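# Close every fume hood door gently without tipping

## Task

Close each of the fume hood's doors completely so that no opening remains across its front, without letting any door slam shut (a slam counts as failure) and without the robot falling over or being left tilted (also a failure).

## Robot and tools

ROBOT. A LinearBot: an omnidirectional base with a column about 1.7 m high. A carriage rides the column (lift_m) and holds two identical six-joint arms with two-finger grippers. Arm bases sit about 0.57 m + lift_m above the floor; carriage parts hang about 0.15 m under them. A hand reaches 0.78 m from its shoulder but only about 0.38 m below its arm base. A hand is about 0.16 m long, 0.1 m wide (0.14 m open); the wrist camera sticks out 0.11 m from joint 6's axis on one side. Fingertips taper to about 0.005 m thick (closing direction) by 0.02 m. Parked arm: joints 1 to 6 = 0, 0.05, 0.05, 1.45, 0, 0; parked, the robot is about 0.85 m wide, 0.65 m long. Cameras: carriage_camera (fixed, forward, tilted about 20 degrees down), left_wrist_camera and right_wrist_camera (looking past the fingertips).

FRAMES. Base frame: origin on the floor below the base centre, x forward, y left, z up, metres. left_hand and right_hand are reported in it, each the midpoint between that hand's pads; quat_wxyz rotates base axes into hand axes (hand z along the fingers, y the opening direction; an upward hand with joints 1, 5, 6 at 0 is (1, 0, 0, 0)). base_odometry is in the frame the base had at scene start, counts wheel turns only (slip counts as travel), heading in rad, left positive, -3.142 to 3.142. Turns or long strafes can leave heading a degree or two off.

move. One action plus optional cameras. "base" holds exactly one relative command, an offset from where the base last reported itself: translate_m (metres, forward +, -2 to 2), strafe_m (metres, left +, -2 to 2) or rotate_rad (radians, counter-clockwise +, -6.3 to 6.3). "joints" is a single object keyed by joint name for both arms together, each value an absolute target: lift_m 0 to 1 m; per arm (left_ and right_ prefixes) joint1_rad -2.617 to 3.054 (yaw about vertical, 0 forward, + left), joint2_rad 0 to 3.141 (shoulder: 0 upper arm back and level, 1.57 upright, 3.14 forward level), joint3_rad 0 to 3.141 (elbow, 0 folded, 3.14 straight), joint4_rad -1.57 to 1.57 (wrist pitch, + lifts fingertips), joint5_rad -1.57 to 1.57 (wrist yaw, + turns fingertips right, opposite to joint 1), joint6_rad -2.094 to 2.094 (roll about the fingers, + clockwise seen from the forearm), gripper_m 0 to 0.093 (pad gap in metres). "done" tolerances: lift 0.004, joint1 0.02, joint2 0.105, joint3 0.06, joint4 0.04, joint5 0.025, joint6 0.02, gripper 0.004. "speeds" caps top speeds for this action only: translate_m and strafe_m 0.02 to 0.5 m/s, rotate_rad 0.05 to 1.57 rad/s, lift_m 0.08 to 0.25 m/s (defaults are the maxima). "min_time_s" (0.1 to 8 s) sets a minimum duration for each arm and gripper motion. cameras: list of names or "all"; omitted or null gives all, [] gives none. Unknown keys make the call invalid; out-of-range values are refused, and a refusal or a stop cancels the remaining move, wait and finished_scene calls of that reply. A move with no action just reports.

wait: seconds 0 to 10, plus cameras; nothing new is commanded. zoom_image: camera and region [x0, y0, x1, y1] in pixels from the top-left, at most 504 by 504, on that camera's latest image (it must have been included recently). finished_scene: scene = the current scene's number; irreversible, the doors must stay shut afterwards without help.

RESULTS. "move" reads done or the worst status. base_status / joint_status words: done (base: wheels turned the full amount, even if slipping), off_target (resting short, may keep pushing), contact_stop or time_out (target dropped, holds in place; base drives end after 14 s), not_followed (arm targets withheld because the arm would come within millimetres of itself or the other arm; the gripper still acts; to recover, resend one arm its own readings with joint 1 swung away, then the other next call), limit_stop_at_motor_heat. on_its_own lists uncommanded behaviour; "held at" is a target. motor_effort is percent of maximum, + toward larger values, bracket = peak; errors up to a few points plus half the reading. drive_wheels: ignore sign. Joint torques follow joint order, include arm weight, wrap at ±28 N m for joints 1 to 3. Gripper: shut on nothing reads 0.000 to 0.002; to release, command well above the reading. The "pictures" line gives image order; images may lag the state slightly. Omitted joints may still be pushing toward older targets.

CAUTIONS. Hand readings can be off, usually too high, more at long reach; arm paths can bow a few cm without min_time_s; friction can leave joints short or past. Arms have no contact stop: blocked, they keep pressing and snap to target when freed. The base stops on wheel effort only, ignoring arms; a stop may come late. After being stopped, back off about 0.2 m the way you came. Never reverse under a table edge into the column. Tipping risk rises with a high carriage, outstretched arms, pushing or pulling, and abrupt stops; only images reveal a lean. Push doors slowly and guide them to closure rather than flinging them, to avoid slams. Avoid arms striking or pressing each other. Outstretched or loaded arms overheat, also while you deliberate (the robot holds its last command meanwhile); a MOTOR HOT line appears at 75 °C, at 100 °C the arm goes limp for 30 to 60 s. Park to cool. Something may occasionally nudge loose objects.

Each tool is called after "Request:" as name(argument=value, ...), one argument or row to a line, values as JSON.

## Session

Request:
move(
  cameras=["carriage_camera"],
)

Scene clock: 0.00 s.
Joint torques (N m): no reading
base_odometry: x=+0.000 y=+0.000 heading=+0.000
base_status: not commanded
joint_positions: lift_m=+0.300 left_joint1_rad=+0.007 left_joint2_rad=+0.033 left_joint3_rad=+0.045 left_joint4_rad=+1.465 left_joint5_rad=-0.013 left_joint6_rad=+0.036 left_gripper_m=+0.09396 right_joint1_rad=-0.015 right_joint2_rad=+0.052 right_joint3_rad=+0.032 right_joint4_rad=+1.405 right_joint5_rad=-0.031 right_joint6_rad=+0.001 right_gripper_m=+0.09396
joint_status: not commanded
motor_effort: lift_m=+30 drive_wheels=-1
left_hand: x=+0.2420 y=+0.3192 z=+1.3158 quat_wxyz=(+0.999, -0.006, +0.047, +0.022) (m; base frame)
right_hand: x=+0.2666 y=-0.3123 z=+1.3099 quat_wxyz=(+0.996, -0.014, +0.093, -0.005) (m; base frame)
pictures: carriage_camera
Images, in order (width x height): carriage_camera 672x504.

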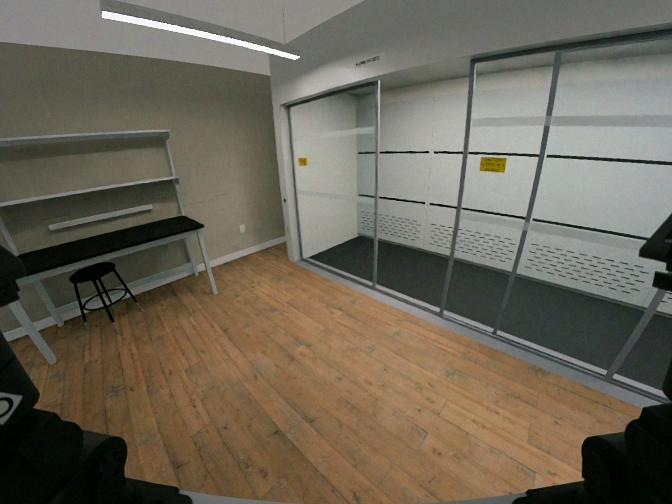

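Request:
move(
  base={"rotate_rad": -0.62},
  cameras=["carriage_camera"],
)

Request:
zoom_image(
  camera="carriage_camera",
  region=[0, 20, 336, 400],
)

Request:
zoom_image(
  camera="carriage_camera",
  region=[300, 20, 672, 400],
)

Scene clock: 2.33 s.
Joint torques (N m): left_arm=[-0.03 3.85 6.69 -0.15 -0.02 0.05] | right_arm=[-0.23 4.03 4.62 0.08 -0.05 -0.03]
move: done
base_odometry: x=+0.000 y=+0.000 heading=-0.620
base_status: done
joint_positions: lift_m=+0.300 left_joint1_rad=+0.007 left_joint2_rad=+0.033 left_joint3_rad=+0.045 left_joint4_rad=+1.465 left_joint5_rad=-0.013 left_joint6_rad=+0.036 left_gripper_m=+0.09396 right_joint1_rad=-0.015 right_joint2_rad=+0.052 right_joint3_rad=+0.032 right_joint4_rad=+1.405 right_joint5_rad=-0.031 right_joint6_rad=+0.001 right_gripper_m=+0.09396
joint_status: not commanded
motor_effort: lift_m=+30(30) drive_wheels=+2(10)
left_hand: x=+0.2420 y=+0.3192 z=+1.3158 quat_wxyz=(+0.999, -0.006, +0.047, +0.022) (m; base frame)
right_hand: x=+0.2666 y=-0.3123 z=+1.3099 quat_wxyz=(+0.996, -0.014, +0.093, -0.005) (m; base frame)
pictures: carriage_camera
Images, in order (width x height): carriage_camera 672x504.

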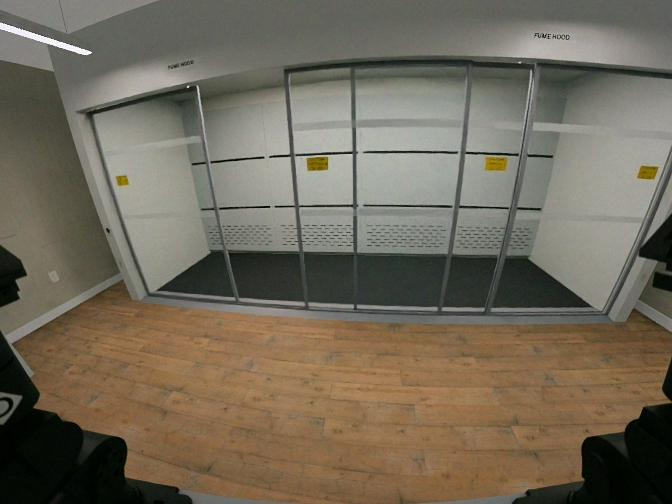

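Scaled by 1.326 from the camera's 672x504 image, which has a finer 960x720 frame.

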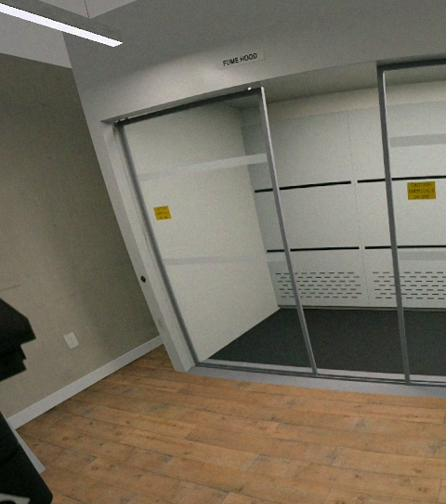

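Scaled by 1.326 from the camera's 672x504 image, which has a finer 960x720 frame.

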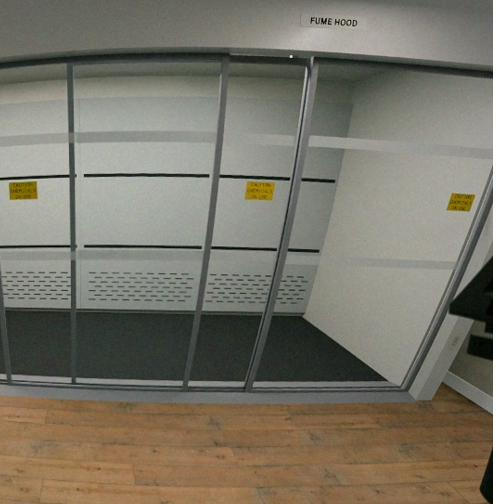

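Request:
move(
  base={"strafe_m": -1.0},
  joints={"left_joint1_rad": 0, "left_joint2_rad": 1.57, "left_joint3_rad": 1.57, "left_joint4_rad": 0, "left_joint5_rad": -0.4, "left_joint6_rad": 0, "left_gripper_m": 0.0},
  min_time_s=3,
  cameras=["carriage_camera"],
)

Request:
move(
  base={"translate_m": 0.5},
  cameras=["carriage_camera","left_wrist_camera"],
)

Scene clock: 7.90 s.
Joint torques (N m): left_arm=[-0.44 -7.36 12.49 2.01 -0.17 -0.15] | right_arm=[-0.05 4.1 4.6 0.02 0.02 -0.01]
move: done
base_odometry: x=-0.582 y=-0.813 heading=-0.620
base_status: done
joint_positions: lift_m=+0.300 left_joint1_rad=+0.001 left_joint2_rad=+1.567 left_joint3_rad=+1.528 left_joint4_rad=+0.005 left_joint5_rad=-0.389 left_joint6_rad=+0.015 left_gripper_m=+0.00035 right_joint1_rad=-0.015 right_joint2_rad=+0.052 right_joint3_rad=+0.032 right_joint4_rad=+1.405 right_joint5_rad=-0.031 right_joint6_rad=+0.001 right_gripper_m=+0.09396
joint_status: all done
motor_effort: lift_m=+30(30) drive_wheels=-4(15)
left_hand: x=+0.7175 y=+0.3827 z=+1.3063 quat_wxyz=(+0.681, -0.130, +0.706, +0.144) (m; base frame)
right_hand: x=+0.2666 y=-0.3123 z=+1.3099 quat_wxyz=(+0.996, -0.014, +0.093, -0.005) (m; base frame)
pictures: carriage_camera
Images, in order (width x height): carriage_camera 672x504.

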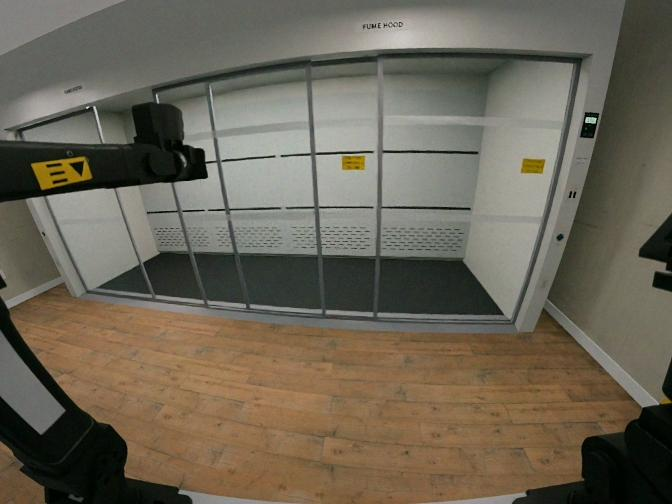

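Scene clock: 11.00 s.
Joint torques (N m): left_arm=[-0.05 -7.94 12.85 2.18 -0.19 -0.16] | right_arm=[-0.21 3.84 4.64 0.07 -0.03 -0.01]
move: done
base_odometry: x=-0.175 y=-1.104 heading=-0.621
base_status: done
joint_positions: lift_m=+0.300 left_joint1_rad=+0.001 left_joint2_rad=+1.572 left_joint3_rad=+1.530 left_joint4_rad=+0.001 left_joint5_rad=-0.389 left_joint6_rad=+0.015 left_gripper_m=+0.00035 right_joint1_rad=-0.015 right_joint2_rad=+0.052 right_joint3_rad=+0.032 right_joint4_rad=+1.405 right_joint5_rad=-0.031 right_joint6_rad=+0.001 right_gripper_m=+0.09396
joint_status: not commanded
motor_effort: lift_m=+30(30) drive_wheels=-4(10)
left_hand: x=+0.7190 y=+0.3827 z=+1.3036 quat_wxyz=(+0.678, -0.129, +0.709, +0.145) (m; base frame)
right_hand: x=+0.2666 y=-0.3123 z=+1.3099 quat_wxyz=(+0.996, -0.014, +0.093, -0.005) (m; base frame)
pictures: carriage_camera, left_wrist_camera
Images, in order (width x height): carriage_camera 672x504, left_wrist_camera 672x504.

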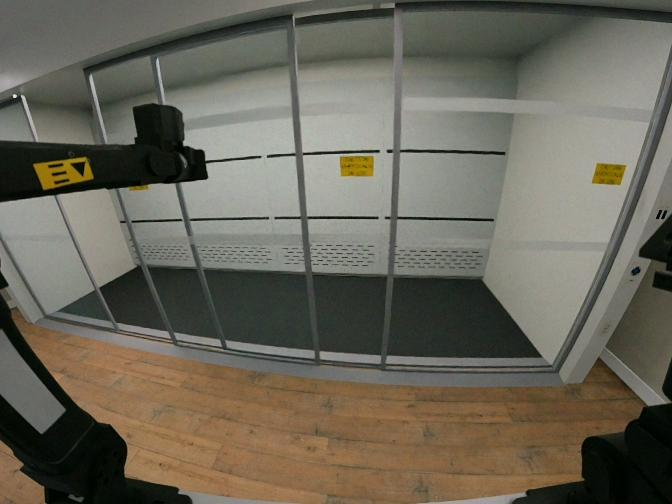

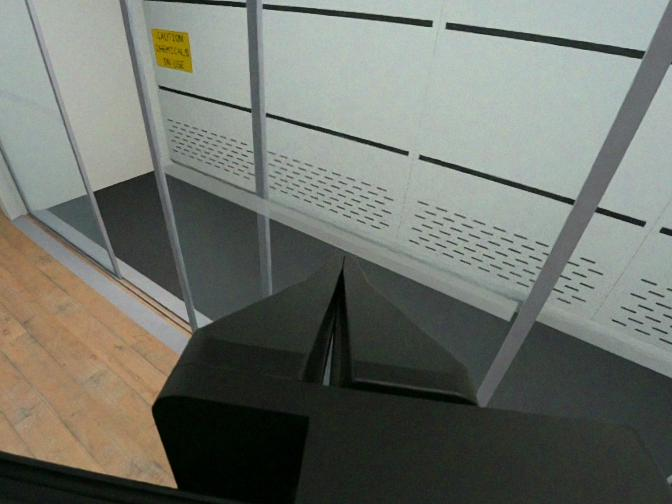

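Request:
move(
  base={"rotate_rad": -0.2},
  cameras=["carriage_camera"],
)

Scene clock: 12.97 s.
Joint torques (N m): left_arm=[0.23 -8.02 12.75 2.16 -0.11 -0.11] | right_arm=[-0.16 4.07 4.59 0.03 -0.06 0.03]
move: done
base_odometry: x=-0.175 y=-1.105 heading=-0.821
base_status: done
joint_positions: lift_m=+0.300 left_joint1_rad=-0.002 left_joint2_rad=+1.572 left_joint3_rad=+1.530 left_joint4_rad=+0.000 left_joint5_rad=-0.392 left_joint6_rad=+0.014 left_gripper_m=+0.00035 right_joint1_rad=-0.015 right_joint2_rad=+0.052 right_joint3_rad=+0.032 right_joint4_rad=+1.405 right_joint5_rad=-0.031 right_joint6_rad=+0.001 right_gripper_m=+0.09396
joint_status: not commanded
motor_effort: lift_m=+30(30) drive_wheels=+3(8)
left_hand: x=+0.7190 y=+0.3816 z=+1.3034 quat_wxyz=(+0.678, -0.129, +0.709, +0.145) (m; base frame)
right_hand: x=+0.2666 y=-0.3123 z=+1.3099 quat_wxyz=(+0.996, -0.014, +0.093, -0.005) (m; base frame)
pictures: carriage_camera
Images, in order (width x height): carriage_camera 672x504.

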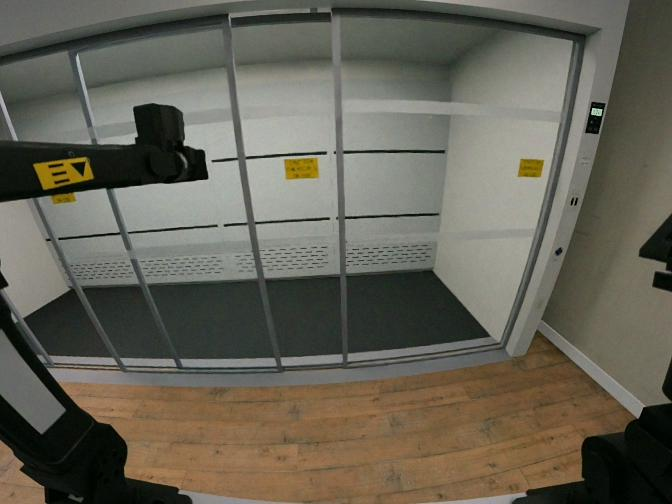

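Request:
move(
  base={"rotate_rad": 0.03},
  cameras=[],
)

Request:
move(
  base={"strafe_m": -0.18},
  cameras=[],
)

Request:
move(
  base={"translate_m": 0.35},
  speeds={"translate_m": 0.25},
  cameras=["carriage_camera","left_wrist_camera"],
)

Scene clock: 14.10 s.
Joint torques (N m): left_arm=[-0.24 -8.03 12.72 2.14 -0.1 -0.1] | right_arm=[-0.03 4.04 4.56 0.09 -0.03 -0.06]
move: done
base_odometry: x=-0.175 y=-1.104 heading=-0.791
base_status: done
joint_positions: lift_m=+0.300 left_joint1_rad=+0.002 left_joint2_rad=+1.572 left_joint3_rad=+1.530 left_joint4_rad=-0.001 left_joint5_rad=-0.393 left_joint6_rad=+0.014 left_gripper_m=+0.00035 right_joint1_rad=-0.015 right_joint2_rad=+0.052 right_joint3_rad=+0.032 right_joint4_rad=+1.405 right_joint5_rad=-0.031 right_joint6_rad=+0.001 right_gripper_m=+0.09396
joint_status: not commanded
motor_effort: lift_m=+30(30) drive_wheels=-4(8)
left_hand: x=+0.7187 y=+0.3836 z=+1.3032 quat_wxyz=(+0.677, -0.131, +0.709, +0.146) (m; base frame)
right_hand: x=+0.2666 y=-0.3123 z=+1.3099 quat_wxyz=(+0.996, -0.014, +0.093, -0.005) (m; base frame)
pictures: none
No camera images: "cameras" was empty.

Scene clock: 16.40 s.
Joint torques (N m): left_arm=[-0.13 -7.86 12.7 2.12 -0.11 -0.15] | right_arm=[-0.23 4.07 4.51 0.04 -0.07 0.01]
move: done
base_odometry: x=-0.303 y=-1.231 heading=-0.792
base_status: done
joint_positions: lift_m=+0.300 left_joint1_rad=-0.002 left_joint2_rad=+1.572 left_joint3_rad=+1.530 left_joint4_rad=-0.001 left_joint5_rad=-0.394 left_joint6_rad=+0.014 left_gripper_m=+0.00035 right_joint1_rad=-0.015 right_joint2_rad=+0.052 right_joint3_rad=+0.032 right_joint4_rad=+1.405 right_joint5_rad=-0.031 right_joint6_rad=+0.001 right_gripper_m=+0.09396
joint_status: not commanded
motor_effort: lift_m=+30(30) drive_wheels=-4(10)
left_hand: x=+0.7188 y=+0.3821 z=+1.3031 quat_wxyz=(+0.677, -0.130, +0.709, +0.146) (m; base frame)
right_hand: x=+0.2666 y=-0.3123 z=+1.3099 quat_wxyz=(+0.996, -0.014, +0.093, -0.005) (m; base frame)
pictures: none
No camera images: "cameras" was empty.

Scene clock: 19.10 s.
Joint torques (N m): left_arm=[0.24 -7.94 12.82 2.15 -0.08 -0.11] | right_arm=[-0.14 3.97 4.79 0.07 -0.03 0.03]
move: done
base_odometry: x=-0.058 y=-1.480 heading=-0.792
base_status: done
joint_positions: lift_m=+0.300 left_joint1_rad=-0.002 left_joint2_rad=+1.572 left_joint3_rad=+1.531 left_joint4_rad=-0.002 left_joint5_rad=-0.394 left_joint6_rad=+0.014 left_gripper_m=+0.00035 right_joint1_rad=-0.015 right_joint2_rad=+0.052 right_joint3_rad=+0.032 right_joint4_rad=+1.406 right_joint5_rad=-0.031 right_joint6_rad=+0.001 right_gripper_m=+0.09396
joint_status: not commanded
motor_effort: lift_m=+30(30) drive_wheels=-3(11)
left_hand: x=+0.7189 y=+0.3821 z=+1.3032 quat_wxyz=(+0.677, -0.130, +0.709, +0.146) (m; base frame)
right_hand: x=+0.2665 y=-0.3123 z=+1.3099 quat_wxyz=(+0.996, -0.014, +0.092, -0.005) (m; base frame)
pictures: carriage_camera, left_wrist_camera
Images, in order (width x height): carriage_camera 672x504, left_wrist_camera 672x504.

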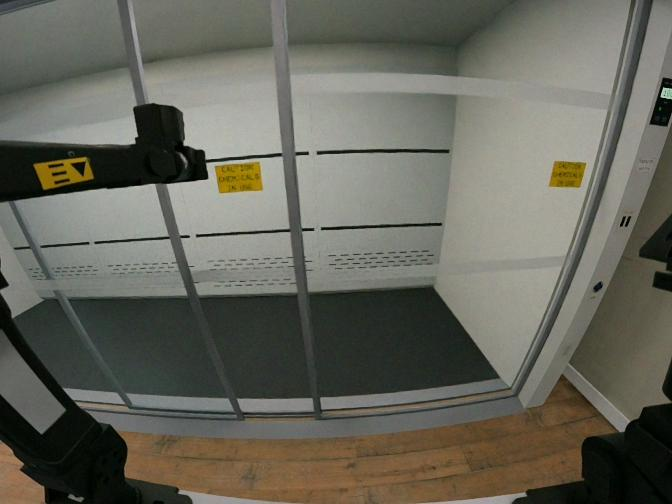

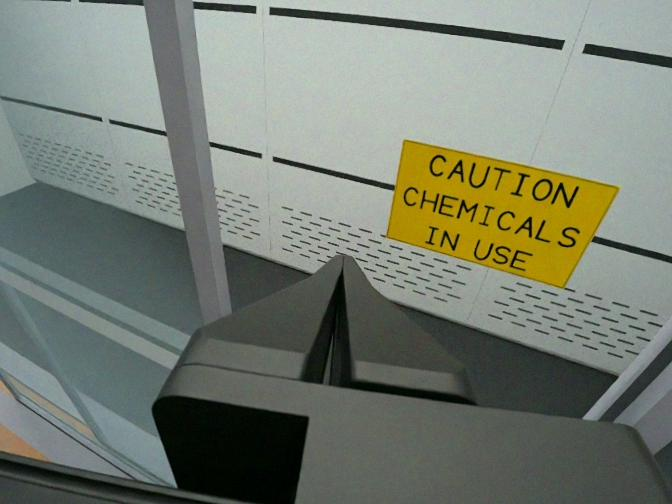

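Request:
move(
  base={"translate_m": 0.16},
  speeds={"translate_m": 0.12},
  cameras=["left_wrist_camera"],
)

Request:
move(
  base={"translate_m": 0.025},
  speeds={"translate_m": 0.05},
  cameras=["left_wrist_camera"],
)

Scene clock: 21.37 s.
Joint torques (N m): left_arm=[0.1 -8.23 12.29 2.17 -0.11 -0.15] | right_arm=[-0.24 4.01 4.63 0.05 0.01 0]
move: done
base_odometry: x=+0.054 y=-1.594 heading=-0.793
base_status: done
joint_positions: lift_m=+0.300 left_joint1_rad=-0.002 left_joint2_rad=+1.572 left_joint3_rad=+1.532 left_joint4_rad=-0.002 left_joint5_rad=-0.394 left_joint6_rad=+0.014 left_gripper_m=+0.00035 right_joint1_rad=-0.015 right_joint2_rad=+0.052 right_joint3_rad=+0.032 right_joint4_rad=+1.406 right_joint5_rad=-0.031 right_joint6_rad=+0.001 right_gripper_m=+0.09396
joint_status: not commanded
motor_effort: lift_m=+30(30) drive_wheels=-3(9)
left_hand: x=+0.7189 y=+0.3821 z=+1.3036 quat_wxyz=(+0.678, -0.130, +0.709, +0.146) (m; base frame)
right_hand: x=+0.2664 y=-0.3123 z=+1.3099 quat_wxyz=(+0.996, -0.014, +0.092, -0.005) (m; base frame)
pictures: left_wrist_camera
Images, in order (width x height): left_wrist_camera 672x504.

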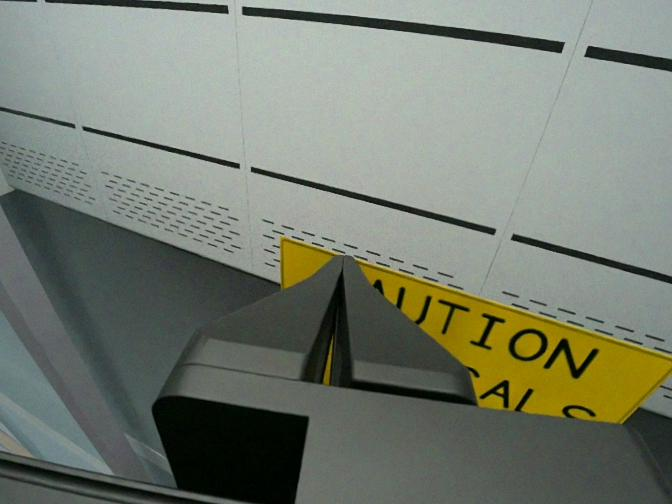

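Scene clock: 22.33 s.
Joint torques (N m): left_arm=[0.65 -5.2 12.41 2.77 0.15 -0.1] | right_arm=[-0.18 4.1 4.72 0.08 -0.03 -0.02]
move: done
base_odometry: x=+0.072 y=-1.612 heading=-0.793
base_status: done
joint_positions: lift_m=+0.300 left_joint1_rad=-0.007 left_joint2_rad=+1.543 left_joint3_rad=+1.532 left_joint4_rad=-0.064 left_joint5_rad=-0.417 left_joint6_rad=+0.014 left_gripper_m=+0.00035 right_joint1_rad=-0.015 right_joint2_rad=+0.052 right_joint3_rad=+0.032 right_joint4_rad=+1.406 right_joint5_rad=-0.031 right_joint6_rad=+0.001 right_gripper_m=+0.09396
joint_status: not commanded
motor_effort: lift_m=+30(30) drive_wheels=+2(7)
left_hand: x=+0.7081 y=+0.3828 z=+1.3030 quat_wxyz=(+0.665, -0.133, +0.719, +0.154) (m; base frame)
right_hand: x=+0.2665 y=-0.3123 z=+1.3099 quat_wxyz=(+0.996, -0.014, +0.092, -0.005) (m; base frame)
pictures: left_wrist_camera
Images, in order (width x height): left_wrist_camera 672x504.

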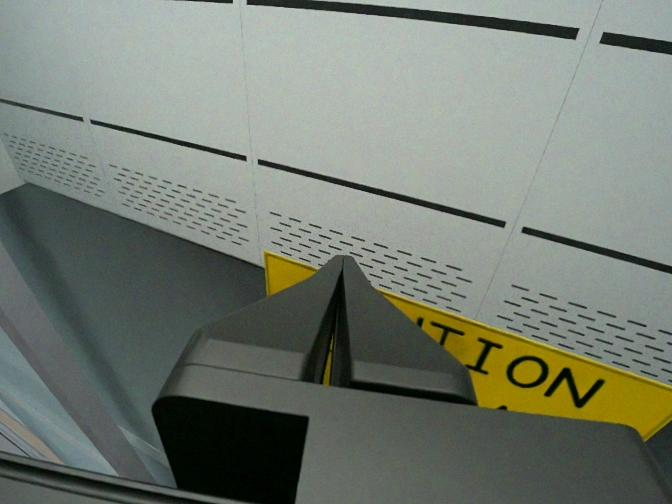

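Request:
move(
  base={"translate_m": -0.02},
  speeds={"translate_m": 0.05},
  cameras=[],
)

Request:
move(
  base={"strafe_m": 0.14},
  speeds={"strafe_m": 0.07},
  cameras=["carriage_camera","left_wrist_camera"],
)

Scene clock: 23.47 s.
Joint torques (N m): left_arm=[0.42 -7.66 12.36 2.37 0.12 -0.2] | right_arm=[-0.01 4.01 4.67 0.03 -0.03 -0.06]
move: done
base_odometry: x=+0.058 y=-1.598 heading=-0.793
base_status: done
joint_positions: lift_m=+0.300 left_joint1_rad=-0.006 left_joint2_rad=+1.568 left_joint3_rad=+1.532 left_joint4_rad=-0.024 left_joint5_rad=-0.412 left_joint6_rad=+0.014 left_gripper_m=+0.00034 right_joint1_rad=-0.015 right_joint2_rad=+0.052 right_joint3_rad=+0.032 right_joint4_rad=+1.406 right_joint5_rad=-0.031 right_joint6_rad=+0.001 right_gripper_m=+0.09396
joint_status: not commanded
motor_effort: lift_m=+29(30) drive_wheels=-2(9)
left_hand: x=+0.7165 y=+0.3830 z=+1.3004 quat_wxyz=(+0.670, -0.133, +0.714, +0.152) (m; base frame)
right_hand: x=+0.2664 y=-0.3123 z=+1.3099 quat_wxyz=(+0.996, -0.014, +0.092, -0.005) (m; base frame)
pictures: none
No camera images: "cameras" was empty.

Scene clock: 26.13 s.
Joint torques (N m): left_arm=[0.46 -7.58 12.44 2.39 0.12 -0.09] | right_arm=[-0.13 4.05 4.66 0.01 -0.01 -0.01]
move: done
base_odometry: x=+0.158 y=-1.500 heading=-0.794
base_status: done
joint_positions: lift_m=+0.300 left_joint1_rad=-0.006 left_joint2_rad=+1.568 left_joint3_rad=+1.532 left_joint4_rad=-0.023 left_joint5_rad=-0.413 left_joint6_rad=+0.014 left_gripper_m=+0.00034 right_joint1_rad=-0.015 right_joint2_rad=+0.052 right_joint3_rad=+0.032 right_joint4_rad=+1.406 right_joint5_rad=-0.031 right_joint6_rad=+0.001 right_gripper_m=+0.09396
joint_status: not commanded
motor_effort: lift_m=+30(30) drive_wheels=+0(8)
left_hand: x=+0.7164 y=+0.3831 z=+1.3006 quat_wxyz=(+0.670, -0.133, +0.714, +0.152) (m; base frame)
right_hand: x=+0.2664 y=-0.3123 z=+1.3099 quat_wxyz=(+0.996, -0.014, +0.092, -0.005) (m; base frame)
pictures: carriage_camera, left_wrist_camera
Images, in order (width x height): carriage_camera 672x504, left_wrist_camera 672x504.

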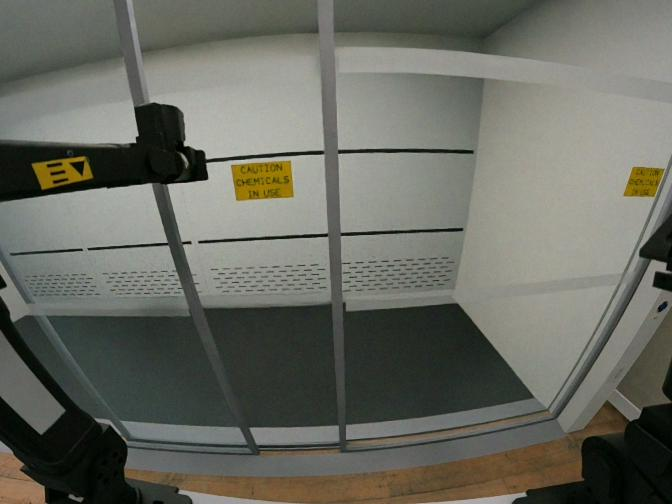

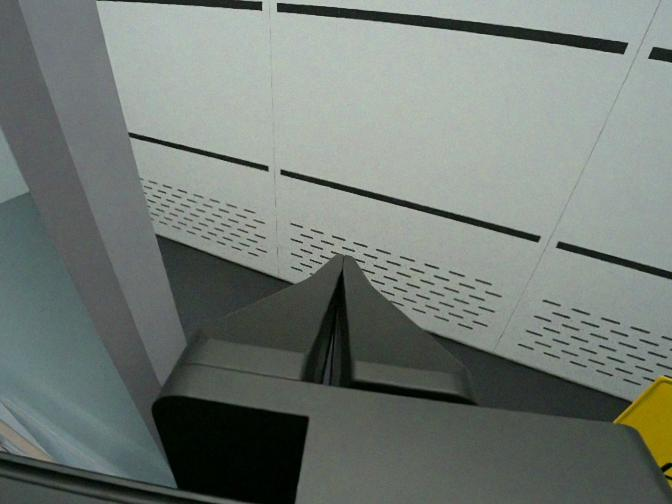

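Request:
move(
  base={"strafe_m": 0.15},
  speeds={"strafe_m": 0.05},
  cameras=["carriage_camera","left_wrist_camera"],
)

Scene clock: 29.73 s.
Joint torques (N m): left_arm=[10.11 -3.64 12.36 2.94 -2.93 -0.15] | right_arm=[-0.1 4 4.62 0.05 0.04 -0.01]
move: done
base_odometry: x=+0.265 y=-1.395 heading=-0.794
base_status: done
joint_positions: lift_m=+0.300 left_joint1_rad=-0.113 left_joint2_rad=+1.528 left_joint3_rad=+1.532 left_joint4_rad=-0.071 left_joint5_rad=-0.145 left_joint6_rad=+0.016 left_gripper_m=+0.00028 right_joint1_rad=-0.015 right_joint2_rad=+0.052 right_joint3_rad=+0.032 right_joint4_rad=+1.406 right_joint5_rad=-0.031 right_joint6_rad=+0.001 right_gripper_m=+0.09396
joint_status: not commanded
motor_effort: lift_m=+29(30) drive_wheels=+2(8)
left_hand: x=+0.7153 y=+0.2857 z=+1.3076 quat_wxyz=(+0.683, -0.003, +0.730, +0.020) (m; base frame)
right_hand: x=+0.2664 y=-0.3123 z=+1.3099 quat_wxyz=(+0.996, -0.014, +0.092, -0.005) (m; base frame)
pictures: carriage_camera, left_wrist_camera
Images, in order (width x height): carriage_camera 672x504, left_wrist_camera 672x504.

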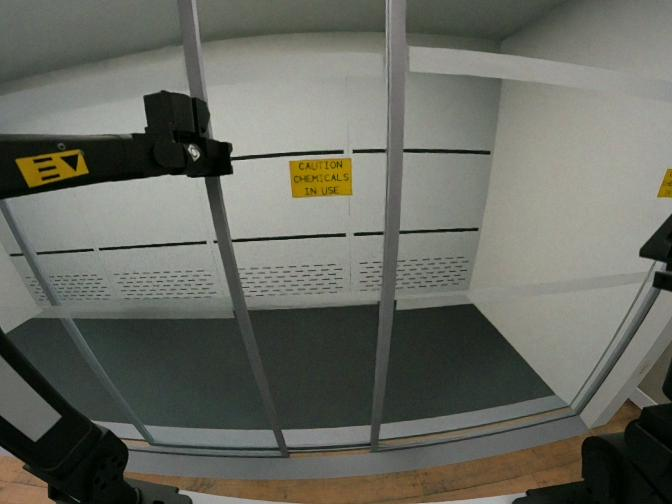

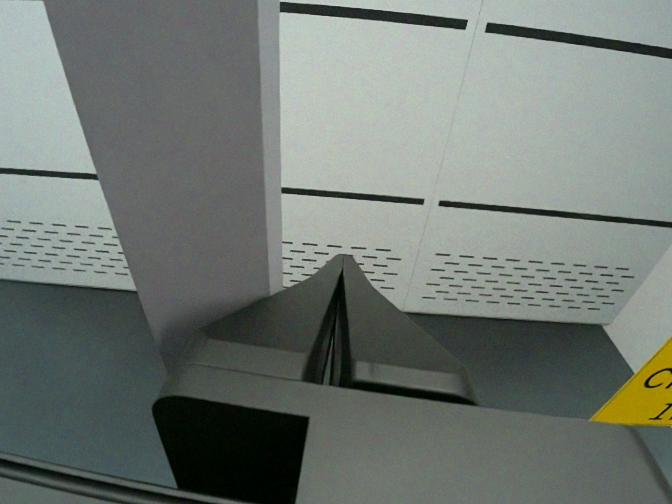

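Request:
move(
  base={"strafe_m": 0.15},
  speeds={"strafe_m": 0.05},
  cameras=["carriage_camera","left_wrist_camera"],
)

Scene clock: 33.63 s.
Joint torques (N m): left_arm=[14.91 -2.32 12.36 3.26 -4.01 -0.34] | right_arm=[-0.2 4.27 4.56 0.04 -0.03 -0.01]
move: done
base_odometry: x=+0.372 y=-1.290 heading=-0.794
base_status: done
joint_positions: lift_m=+0.300 left_joint1_rad=-0.165 left_joint2_rad=+1.514 left_joint3_rad=+1.532 left_joint4_rad=-0.099 left_joint5_rad=-0.047 left_joint6_rad=+0.030 left_gripper_m=+0.00025 right_joint1_rad=-0.015 right_joint2_rad=+0.052 right_joint3_rad=+0.032 right_joint4_rad=+1.406 right_joint5_rad=-0.031 right_joint6_rad=+0.001 right_gripper_m=+0.09396
joint_status: not commanded
motor_effort: lift_m=+30(30) drive_wheels=+3(13)
left_hand: x=+0.7071 y=+0.2436 z=+1.3074 quat_wxyz=(+0.677, +0.056, +0.733, -0.028) (m; base frame)
right_hand: x=+0.2664 y=-0.3123 z=+1.3099 quat_wxyz=(+0.996, -0.014, +0.092, -0.005) (m; base frame)
pictures: carriage_camera, left_wrist_camera
Images, in order (width x height): carriage_camera 672x504, left_wrist_camera 672x504.

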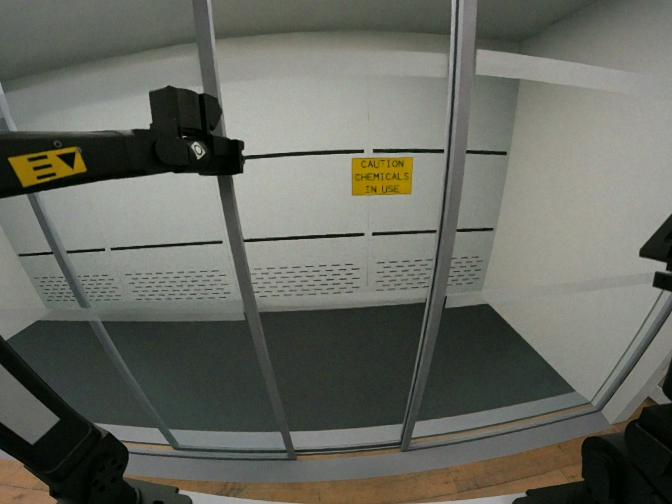

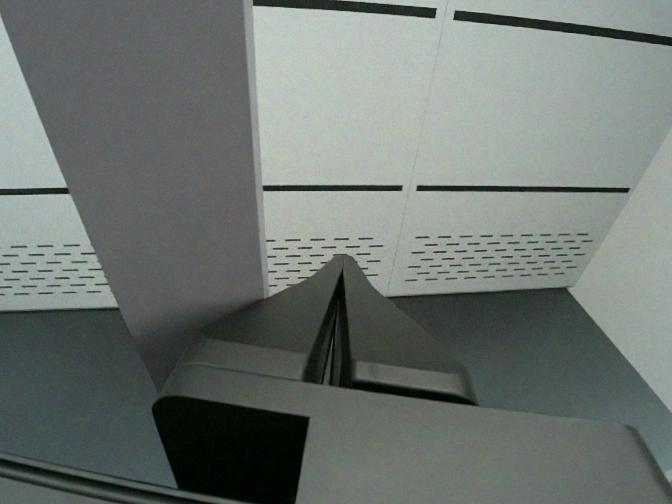

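Request:
move(
  base={"rotate_rad": 0.05},
  speeds={"rotate_rad": 0.06},
  cameras=[],
)

Request:
move(
  base={"strafe_m": 0.1},
  speeds={"strafe_m": 0.05},
  cameras=["carriage_camera","left_wrist_camera"],
)

Scene clock: 35.53 s.
Joint torques (N m): left_arm=[13.55 -4.48 12.49 2.72 -3.66 -0.16] | right_arm=[-0.17 3.99 4.77 0.08 -0.03 0.03]
move: done
base_odometry: x=+0.372 y=-1.290 heading=-0.745
base_status: done
joint_positions: lift_m=+0.300 left_joint1_rad=-0.150 left_joint2_rad=+1.538 left_joint3_rad=+1.532 left_joint4_rad=-0.046 left_joint5_rad=-0.077 left_joint6_rad=+0.018 left_gripper_m=+0.00025 right_joint1_rad=-0.015 right_joint2_rad=+0.052 right_joint3_rad=+0.032 right_joint4_rad=+1.406 right_joint5_rad=-0.031 right_joint6_rad=+0.001 right_gripper_m=+0.09396
joint_status: not commanded
motor_effort: lift_m=+30(30) drive_wheels=+6(14)
left_hand: x=+0.7166 y=+0.2547 z=+1.3091 quat_wxyz=(+0.688, +0.035, +0.724, -0.018) (m; base frame)
right_hand: x=+0.2664 y=-0.3123 z=+1.3099 quat_wxyz=(+0.996, -0.014, +0.092, -0.005) (m; base frame)
pictures: none
No camera images: "cameras" was empty.

Scene clock: 38.13 s.
Joint torques (N m): left_arm=[13.55 -3.74 12.26 2.87 -3.73 -0.19] | right_arm=[-0.27 3.93 4.71 0.04 -0.05 0.02]
move: done
base_odometry: x=+0.439 y=-1.217 heading=-0.744
base_status: done
joint_positions: lift_m=+0.300 left_joint1_rad=-0.149 left_joint2_rad=+1.529 left_joint3_rad=+1.532 left_joint4_rad=-0.064 left_joint5_rad=-0.069 left_joint6_rad=+0.021 left_gripper_m=+0.00025 right_joint1_rad=-0.015 right_joint2_rad=+0.052 right_joint3_rad=+0.032 right_joint4_rad=+1.406 right_joint5_rad=-0.031 right_joint6_rad=+0.001 right_gripper_m=+0.09396
joint_status: not commanded
motor_effort: lift_m=+30(30) drive_wheels=+5(16)
left_hand: x=+0.7138 y=+0.2544 z=+1.3088 quat_wxyz=(+0.685, +0.038, +0.727, -0.019) (m; base frame)
right_hand: x=+0.2664 y=-0.3123 z=+1.3099 quat_wxyz=(+0.996, -0.014, +0.092, -0.005) (m; base frame)
pictures: carriage_camera, left_wrist_camera
Images, in order (width x height): carriage_camera 672x504, left_wrist_camera 672x504.

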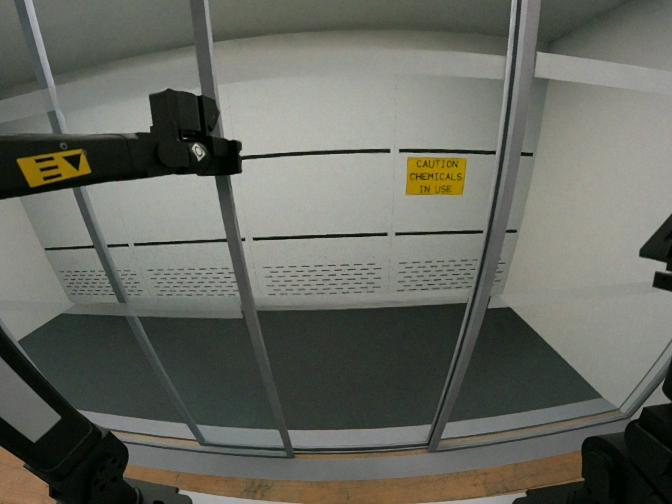

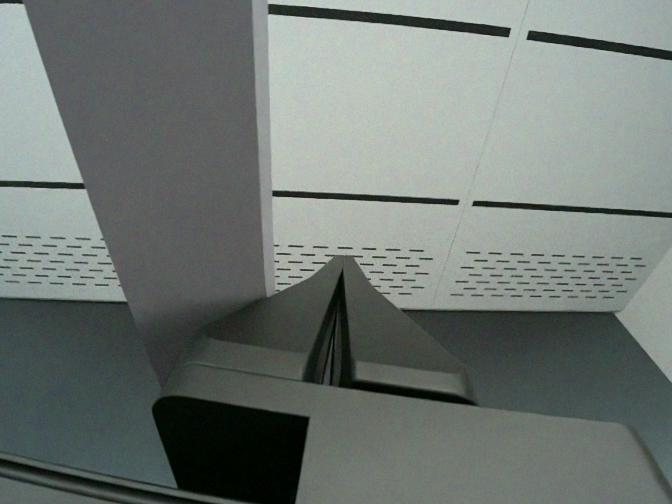

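Request:
move(
  base={"strafe_m": 0.12},
  speeds={"strafe_m": 0.05},
  cameras=["carriage_camera"],
)

Scene clock: 41.23 s.
Joint torques (N m): left_arm=[13.55 -3.14 12.44 3.05 -3.94 -0.32] | right_arm=[-0.12 3.92 4.63 0.02 0 -0.04]
move: done
base_odometry: x=+0.520 y=-1.128 heading=-0.744
base_status: done
joint_positions: lift_m=+0.300 left_joint1_rad=-0.153 left_joint2_rad=+1.522 left_joint3_rad=+1.532 left_joint4_rad=-0.080 left_joint5_rad=-0.052 left_joint6_rad=+0.024 left_gripper_m=+0.00025 right_joint1_rad=-0.015 right_joint2_rad=+0.052 right_joint3_rad=+0.032 right_joint4_rad=+1.406 right_joint5_rad=-0.031 right_joint6_rad=+0.001 right_gripper_m=+0.09396
joint_status: not commanded
motor_effort: lift_m=+30(30) drive_wheels=+5(13)
left_hand: x=+0.7107 y=+0.2502 z=+1.3086 quat_wxyz=(+0.682, +0.047, +0.730, -0.025) (m; base frame)
right_hand: x=+0.2664 y=-0.3123 z=+1.3099 quat_wxyz=(+0.996, -0.014, +0.092, -0.005) (m; base frame)
pictures: carriage_camera
Images, in order (width x height): carriage_camera 672x504.

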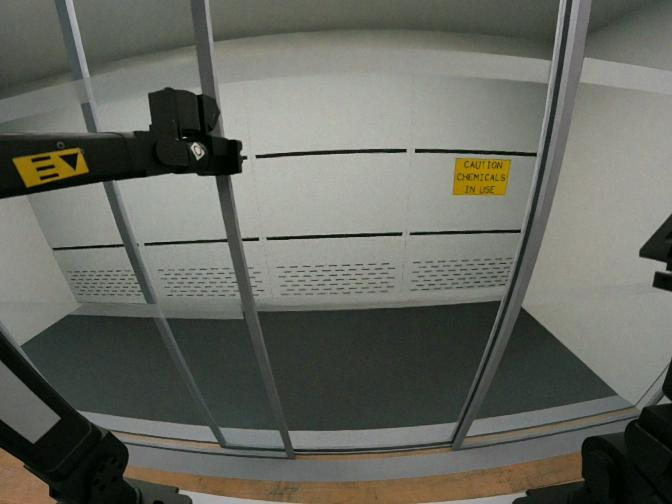

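Request:
move(
  base={"strafe_m": 0.06},
  speeds={"strafe_m": 0.05},
  cameras=[],
)

Request:
move(
  base={"strafe_m": -0.08},
  speeds={"strafe_m": 0.1},
  cameras=[],
)

Request:
move(
  base={"translate_m": -0.45},
  cameras=[],
)

Request:
move(
  base={"rotate_rad": 0.5},
  joints={"left_joint1_rad": 0, "left_joint2_rad": 0.05, "left_joint3_rad": 0.05, "left_joint4_rad": 1.45, "left_joint5_rad": 0, "left_joint6_rad": 0},
  cameras=["carriage_camera"],
)

Request:
zoom_image(
  camera="carriage_camera",
  region=[50, 20, 386, 400],
)

Request:
zoom_image(
  camera="carriage_camera",
  region=[300, 0, 672, 400],
)

Scene clock: 43.50 s.
Joint torques (N m): left_arm=[13.79 -2.5 12.66 3.13 -4.13 -0.32] | right_arm=[-0.08 3.99 4.7 0.03 -0.03 0.04]
move: done
base_odometry: x=+0.561 y=-1.084 heading=-0.743
base_status: done
joint_positions: lift_m=+0.300 left_joint1_rad=-0.152 left_joint2_rad=+1.518 left_joint3_rad=+1.532 left_joint4_rad=-0.086 left_joint5_rad=-0.039 left_joint6_rad=+0.027 left_gripper_m=+0.00025 right_joint1_rad=-0.015 right_joint2_rad=+0.052 right_joint3_rad=+0.032 right_joint4_rad=+1.406 right_joint5_rad=-0.031 right_joint6_rad=+0.001 right_gripper_m=+0.09396
joint_status: not commanded
motor_effort: lift_m=+30(30) drive_wheels=+4(10)
left_hand: x=+0.7092 y=+0.2485 z=+1.3087 quat_wxyz=(+0.680, +0.052, +0.730, -0.028) (m; base frame)
right_hand: x=+0.2664 y=-0.3123 z=+1.3099 quat_wxyz=(+0.996, -0.014, +0.092, -0.005) (m; base frame)
pictures: none
No camera images: "cameras" was empty.

Scene clock: 45.07 s.
Joint torques (N m): left_arm=[4.89 -1.78 12.08 3.08 -1.13 -0.08] | right_arm=[-0.17 3.86 4.64 0.05 -0.04 0.01]
move: done
base_odometry: x=+0.507 y=-1.143 heading=-0.744
base_status: done
joint_positions: lift_m=+0.300 left_joint1_rad=-0.056 left_joint2_rad=+1.510 left_joint3_rad=+1.532 left_joint4_rad=-0.084 left_joint5_rad=-0.302 left_joint6_rad=+0.010 left_gripper_m=+0.00026 right_joint1_rad=-0.015 right_joint2_rad=+0.052 right_joint3_rad=+0.032 right_joint4_rad=+1.406 right_joint5_rad=-0.031 right_joint6_rad=+0.001 right_gripper_m=+0.09396
joint_status: not commanded
motor_effort: lift_m=+30(30) drive_wheels=+4(8)
left_hand: x=+0.7060 y=+0.3406 z=+1.3136 quat_wxyz=(+0.680, -0.079, +0.723, +0.094) (m; base frame)
right_hand: x=+0.2664 y=-0.3123 z=+1.3099 quat_wxyz=(+0.996, -0.014, +0.092, -0.005) (m; base frame)
pictures: none
No camera images: "cameras" was empty.

Scene clock: 48.03 s.
Joint torques (N m): left_arm=[-0.28 -8.44 11.51 2.19 -0.17 0] | right_arm=[-0.13 4.16 4.49 0.01 -0.03 -0.05]
move: done
base_odometry: x=+0.176 y=-0.839 heading=-0.744
base_status: done
joint_positions: lift_m=+0.300 left_joint1_rad=+0.002 left_joint2_rad=+1.577 left_joint3_rad=+1.542 left_joint4_rad=-0.006 left_joint5_rad=-0.388 left_joint6_rad=+0.005 left_gripper_m=+0.00026 right_joint1_rad=-0.015 right_joint2_rad=+0.052 right_joint3_rad=+0.032 right_joint4_rad=+1.406 right_joint5_rad=-0.031 right_joint6_rad=+0.001 right_gripper_m=+0.09396
joint_status: not commanded
motor_effort: lift_m=+30(30) drive_wheels=-2(11)
left_hand: x=+0.7201 y=+0.3830 z=+1.3053 quat_wxyz=(+0.679, -0.132, +0.708, +0.142) (m; base frame)
right_hand: x=+0.2663 y=-0.3123 z=+1.3099 quat_wxyz=(+0.996, -0.014, +0.092, -0.005) (m; base frame)
pictures: none
No camera images: "cameras" was empty.

Scene clock: 49.93 s.
Joint torques (N m): left_arm=[0.01 3.33 5.04 0.11 0.1 -0.09] | right_arm=[-0.12 4.21 4.52 0.03 -0.02 0]
move: done
base_odometry: x=+0.176 y=-0.839 heading=-0.244
base_status: done
joint_positions: lift_m=+0.300 left_joint1_rad=-0.001 left_joint2_rad=+0.053 left_joint3_rad=+0.063 left_joint4_rad=+1.434 left_joint5_rad=-0.013 left_joint6_rad=+0.005 left_gripper_m=+0.00026 right_joint1_rad=-0.015 right_joint2_rad=+0.052 right_joint3_rad=+0.032 right_joint4_rad=+1.406 right_joint5_rad=-0.030 right_joint6_rad=+0.001 right_gripper_m=+0.09396
joint_status: all done
motor_effort: lift_m=+29(30) drive_wheels=+1(10)
left_hand: x=+0.2504 y=+0.3191 z=+1.3199 quat_wxyz=(+0.998, -0.006, +0.063, +0.003) (m; base frame)
right_hand: x=+0.2663 y=-0.3124 z=+1.3099 quat_wxyz=(+0.996, -0.014, +0.092, -0.005) (m; base frame)
pictures: carriage_camera
Images, in order (width x height): carriage_camera 672x504.

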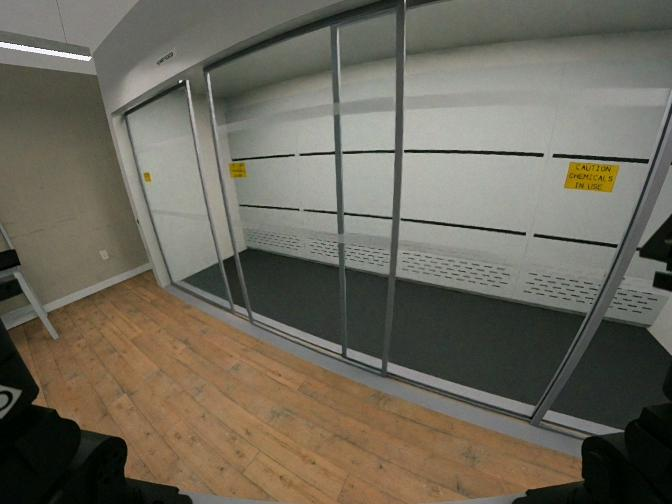

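Scaled by 1.326 from the camera's 672x504 image, which has a finer 960x720 frame.

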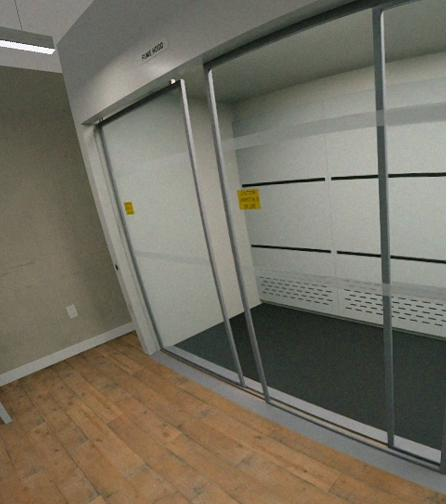

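Scaled by 1.260 from the camera's 672x504 image, which has a finer 960x720 frame.

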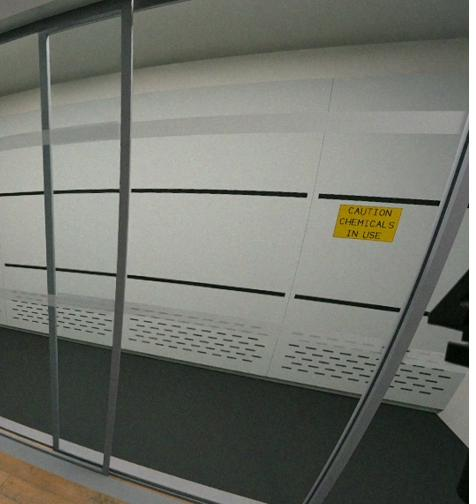

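Request:
move(
  base={"rotate_rad": -0.49},
  joints={"left_joint1_rad": 0, "left_joint2_rad": 1.57, "left_joint3_rad": 1.57, "left_joint4_rad": 0, "left_joint5_rad": -0.4, "left_joint6_rad": 0, "left_gripper_m": 0.0},
  min_time_s=2,
  cameras=[],
)

Request:
move(
  base={"strafe_m": -0.08},
  cameras=[],
)

Request:
move(
  base={"translate_m": 0.43},
  speeds={"translate_m": 0.15},
  cameras=["carriage_camera","left_wrist_camera"],
)

Scene clock: 52.90 s.
Joint torques (N m): left_arm=[0.1 -7.69 12.59 2.03 -0.13 -0.05] | right_arm=[-0.2 4.11 4.67 0.03 -0.01 -0.03]
move: done
base_odometry: x=+0.176 y=-0.839 heading=-0.733
base_status: done
joint_positions: lift_m=+0.300 left_joint1_rad=-0.001 left_joint2_rad=+1.568 left_joint3_rad=+1.528 left_joint4_rad=+0.008 left_joint5_rad=-0.387 left_joint6_rad=+0.005 left_gripper_m=+0.00026 right_joint1_rad=-0.015 right_joint2_rad=+0.052 right_joint3_rad=+0.032 right_joint4_rad=+1.406 right_joint5_rad=-0.030 right_joint6_rad=+0.001 right_gripper_m=+0.09396
joint_status: all done
motor_effort: lift_m=+30(30) drive_wheels=-7(10)
left_hand: x=+0.7184 y=+0.3814 z=+1.3060 quat_wxyz=(+0.682, -0.132, +0.705, +0.140) (m; base frame)
right_hand: x=+0.2663 y=-0.3124 z=+1.3099 quat_wxyz=(+0.996, -0.014, +0.092, -0.005) (m; base frame)
pictures: none
No camera images: "cameras" was empty.

Scene clock: 54.50 s.
Joint torques (N m): left_arm=[-0.03 -7.76 12.72 2.02 -0.13 -0.08] | right_arm=[-0.23 4.11 4.52 0.1 -0.02 -0.01]
move: done
base_odometry: x=+0.122 y=-0.898 heading=-0.733
base_status: done
joint_positions: lift_m=+0.300 left_joint1_rad=-0.002 left_joint2_rad=+1.568 left_joint3_rad=+1.529 left_joint4_rad=+0.004 left_joint5_rad=-0.391 left_joint6_rad=+0.005 left_gripper_m=+0.00026 right_joint1_rad=-0.015 right_joint2_rad=+0.052 right_joint3_rad=+0.032 right_joint4_rad=+1.406 right_joint5_rad=-0.030 right_joint6_rad=+0.001 right_gripper_m=+0.09396
joint_status: not commanded
motor_effort: lift_m=+29(30) drive_wheels=+2(11)
left_hand: x=+0.7181 y=+0.3815 z=+1.3052 quat_wxyz=(+0.681, -0.132, +0.707, +0.141) (m; base frame)
right_hand: x=+0.2664 y=-0.3124 z=+1.3099 quat_wxyz=(+0.996, -0.014, +0.092, -0.005) (m; base frame)
pictures: none
No camera images: "cameras" was empty.

Scene clock: 58.37 s.
Joint torques (N m): left_arm=[0.13 -7.79 12.64 2.14 -0.17 -0.04] | right_arm=[-0.27 3.92 4.71 0.09 -0.05 0.02]
move: done
base_odometry: x=+0.442 y=-1.186 heading=-0.733
base_status: done
joint_positions: lift_m=+0.300 left_joint1_rad=-0.002 left_joint2_rad=+1.570 left_joint3_rad=+1.531 left_joint4_rad=+0.001 left_joint5_rad=-0.391 left_joint6_rad=+0.005 left_gripper_m=+0.00026 right_joint1_rad=-0.015 right_joint2_rad=+0.052 right_joint3_rad=+0.032 right_joint4_rad=+1.406 right_joint5_rad=-0.030 right_joint6_rad=+0.001 right_gripper_m=+0.09396
joint_status: not commanded
motor_effort: lift_m=+30(30) drive_wheels=+1(10)
left_hand: x=+0.7186 y=+0.3815 z=+1.3047 quat_wxyz=(+0.680, -0.132, +0.707, +0.141) (m; base frame)
right_hand: x=+0.2664 y=-0.3124 z=+1.3099 quat_wxyz=(+0.996, -0.014, +0.092, -0.005) (m; base frame)
pictures: carriage_camera, left_wrist_camera
Images, in order (width x height): carriage_camera 672x504, left_wrist_camera 672x504.

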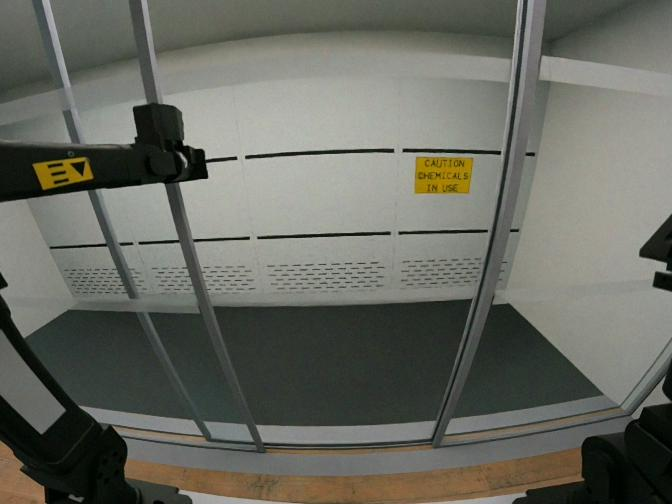

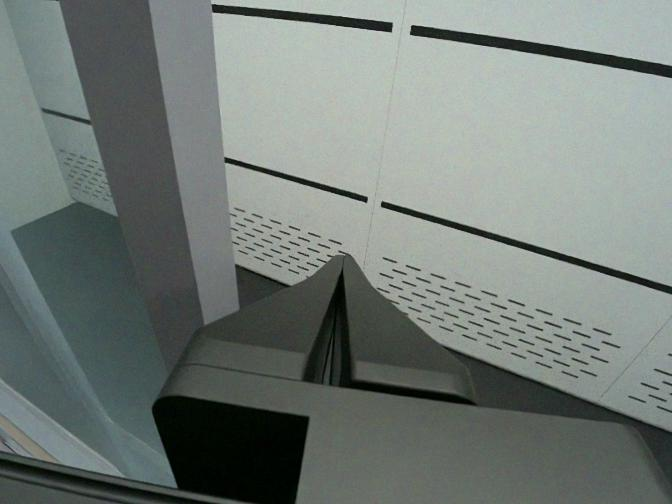

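Request:
move(
  base={"translate_m": 0.015},
  speeds={"translate_m": 0.05},
  cameras=[],
)

Request:
move(
  base={"strafe_m": 0.24},
  speeds={"strafe_m": 0.06},
  cameras=["carriage_camera","left_wrist_camera"],
)

Scene clock: 59.40 s.
Joint torques (N m): left_arm=[0.16 -6.05 12.44 2.6 0.11 -0.04] | right_arm=[-0.31 3.96 4.53 0.05 -0.03 -0.04]
move: done
base_odometry: x=+0.453 y=-1.196 heading=-0.734
base_status: done
joint_positions: lift_m=+0.300 left_joint1_rad=-0.005 left_joint2_rad=+1.552 left_joint3_rad=+1.531 left_joint4_rad=-0.040 left_joint5_rad=-0.413 left_joint6_rad=+0.005 left_gripper_m=+0.00026 right_joint1_rad=-0.015 right_joint2_rad=+0.052 right_joint3_rad=+0.032 right_joint4_rad=+1.405 right_joint5_rad=-0.030 right_joint6_rad=+0.001 right_gripper_m=+0.09396
joint_status: not commanded
motor_effort: lift_m=+30(30) drive_wheels=+2(10)
left_hand: x=+0.7113 y=+0.3835 z=+1.3043 quat_wxyz=(+0.671, -0.137, +0.713, +0.150) (m; base frame)
right_hand: x=+0.2666 y=-0.3124 z=+1.3099 quat_wxyz=(+0.996, -0.014, +0.093, -0.005) (m; base frame)
pictures: none
No camera images: "cameras" was empty.

Scene clock: 64.20 s.
Joint torques (N m): left_arm=[13.57 -3.04 12.42 3.07 -3.67 -0.29] | right_arm=[-0.09 4.15 4.6 0.07 -0.02 -0.01]
move: done
base_odometry: x=+0.613 y=-1.018 heading=-0.734
base_status: done
joint_positions: lift_m=+0.300 left_joint1_rad=-0.149 left_joint2_rad=+1.523 left_joint3_rad=+1.531 left_joint4_rad=-0.083 left_joint5_rad=-0.075 left_joint6_rad=+0.026 left_gripper_m=+0.00024 right_joint1_rad=-0.015 right_joint2_rad=+0.052 right_joint3_rad=+0.032 right_joint4_rad=+1.405 right_joint5_rad=-0.030 right_joint6_rad=+0.001 right_gripper_m=+0.09396
joint_status: not commanded
motor_effort: lift_m=+30(30) drive_wheels=+2(10)
left_hand: x=+0.7117 y=+0.2558 z=+1.3069 quat_wxyz=(+0.680, +0.038, +0.732, -0.014) (m; base frame)
right_hand: x=+0.2666 y=-0.3124 z=+1.3099 quat_wxyz=(+0.996, -0.014, +0.093, -0.005) (m; base frame)
pictures: carriage_camera, left_wrist_camera
Images, in order (width x height): carriage_camera 672x504, left_wrist_camera 672x504.

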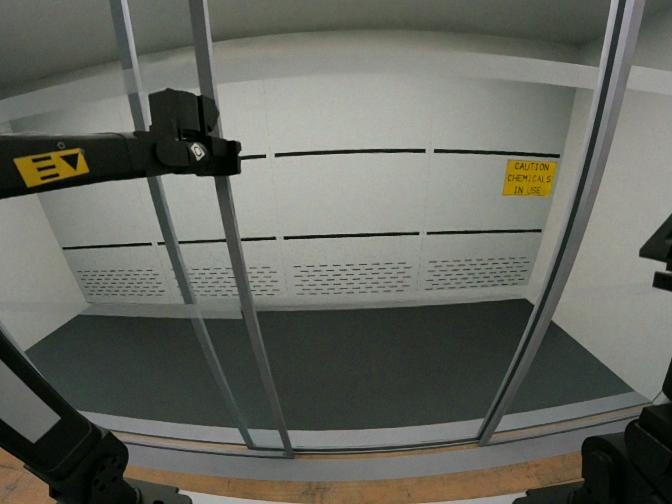

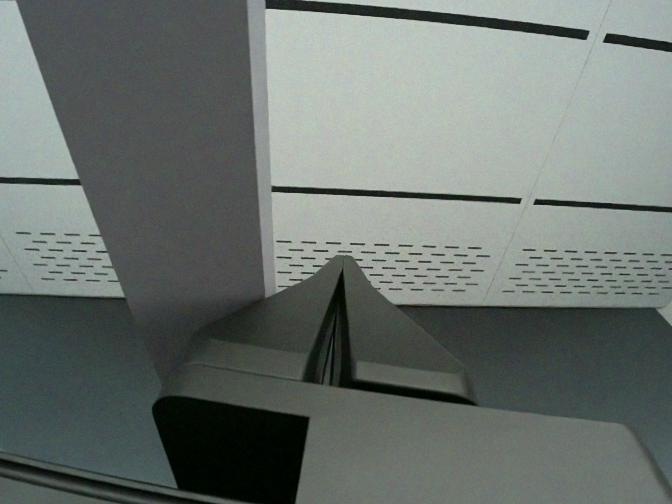

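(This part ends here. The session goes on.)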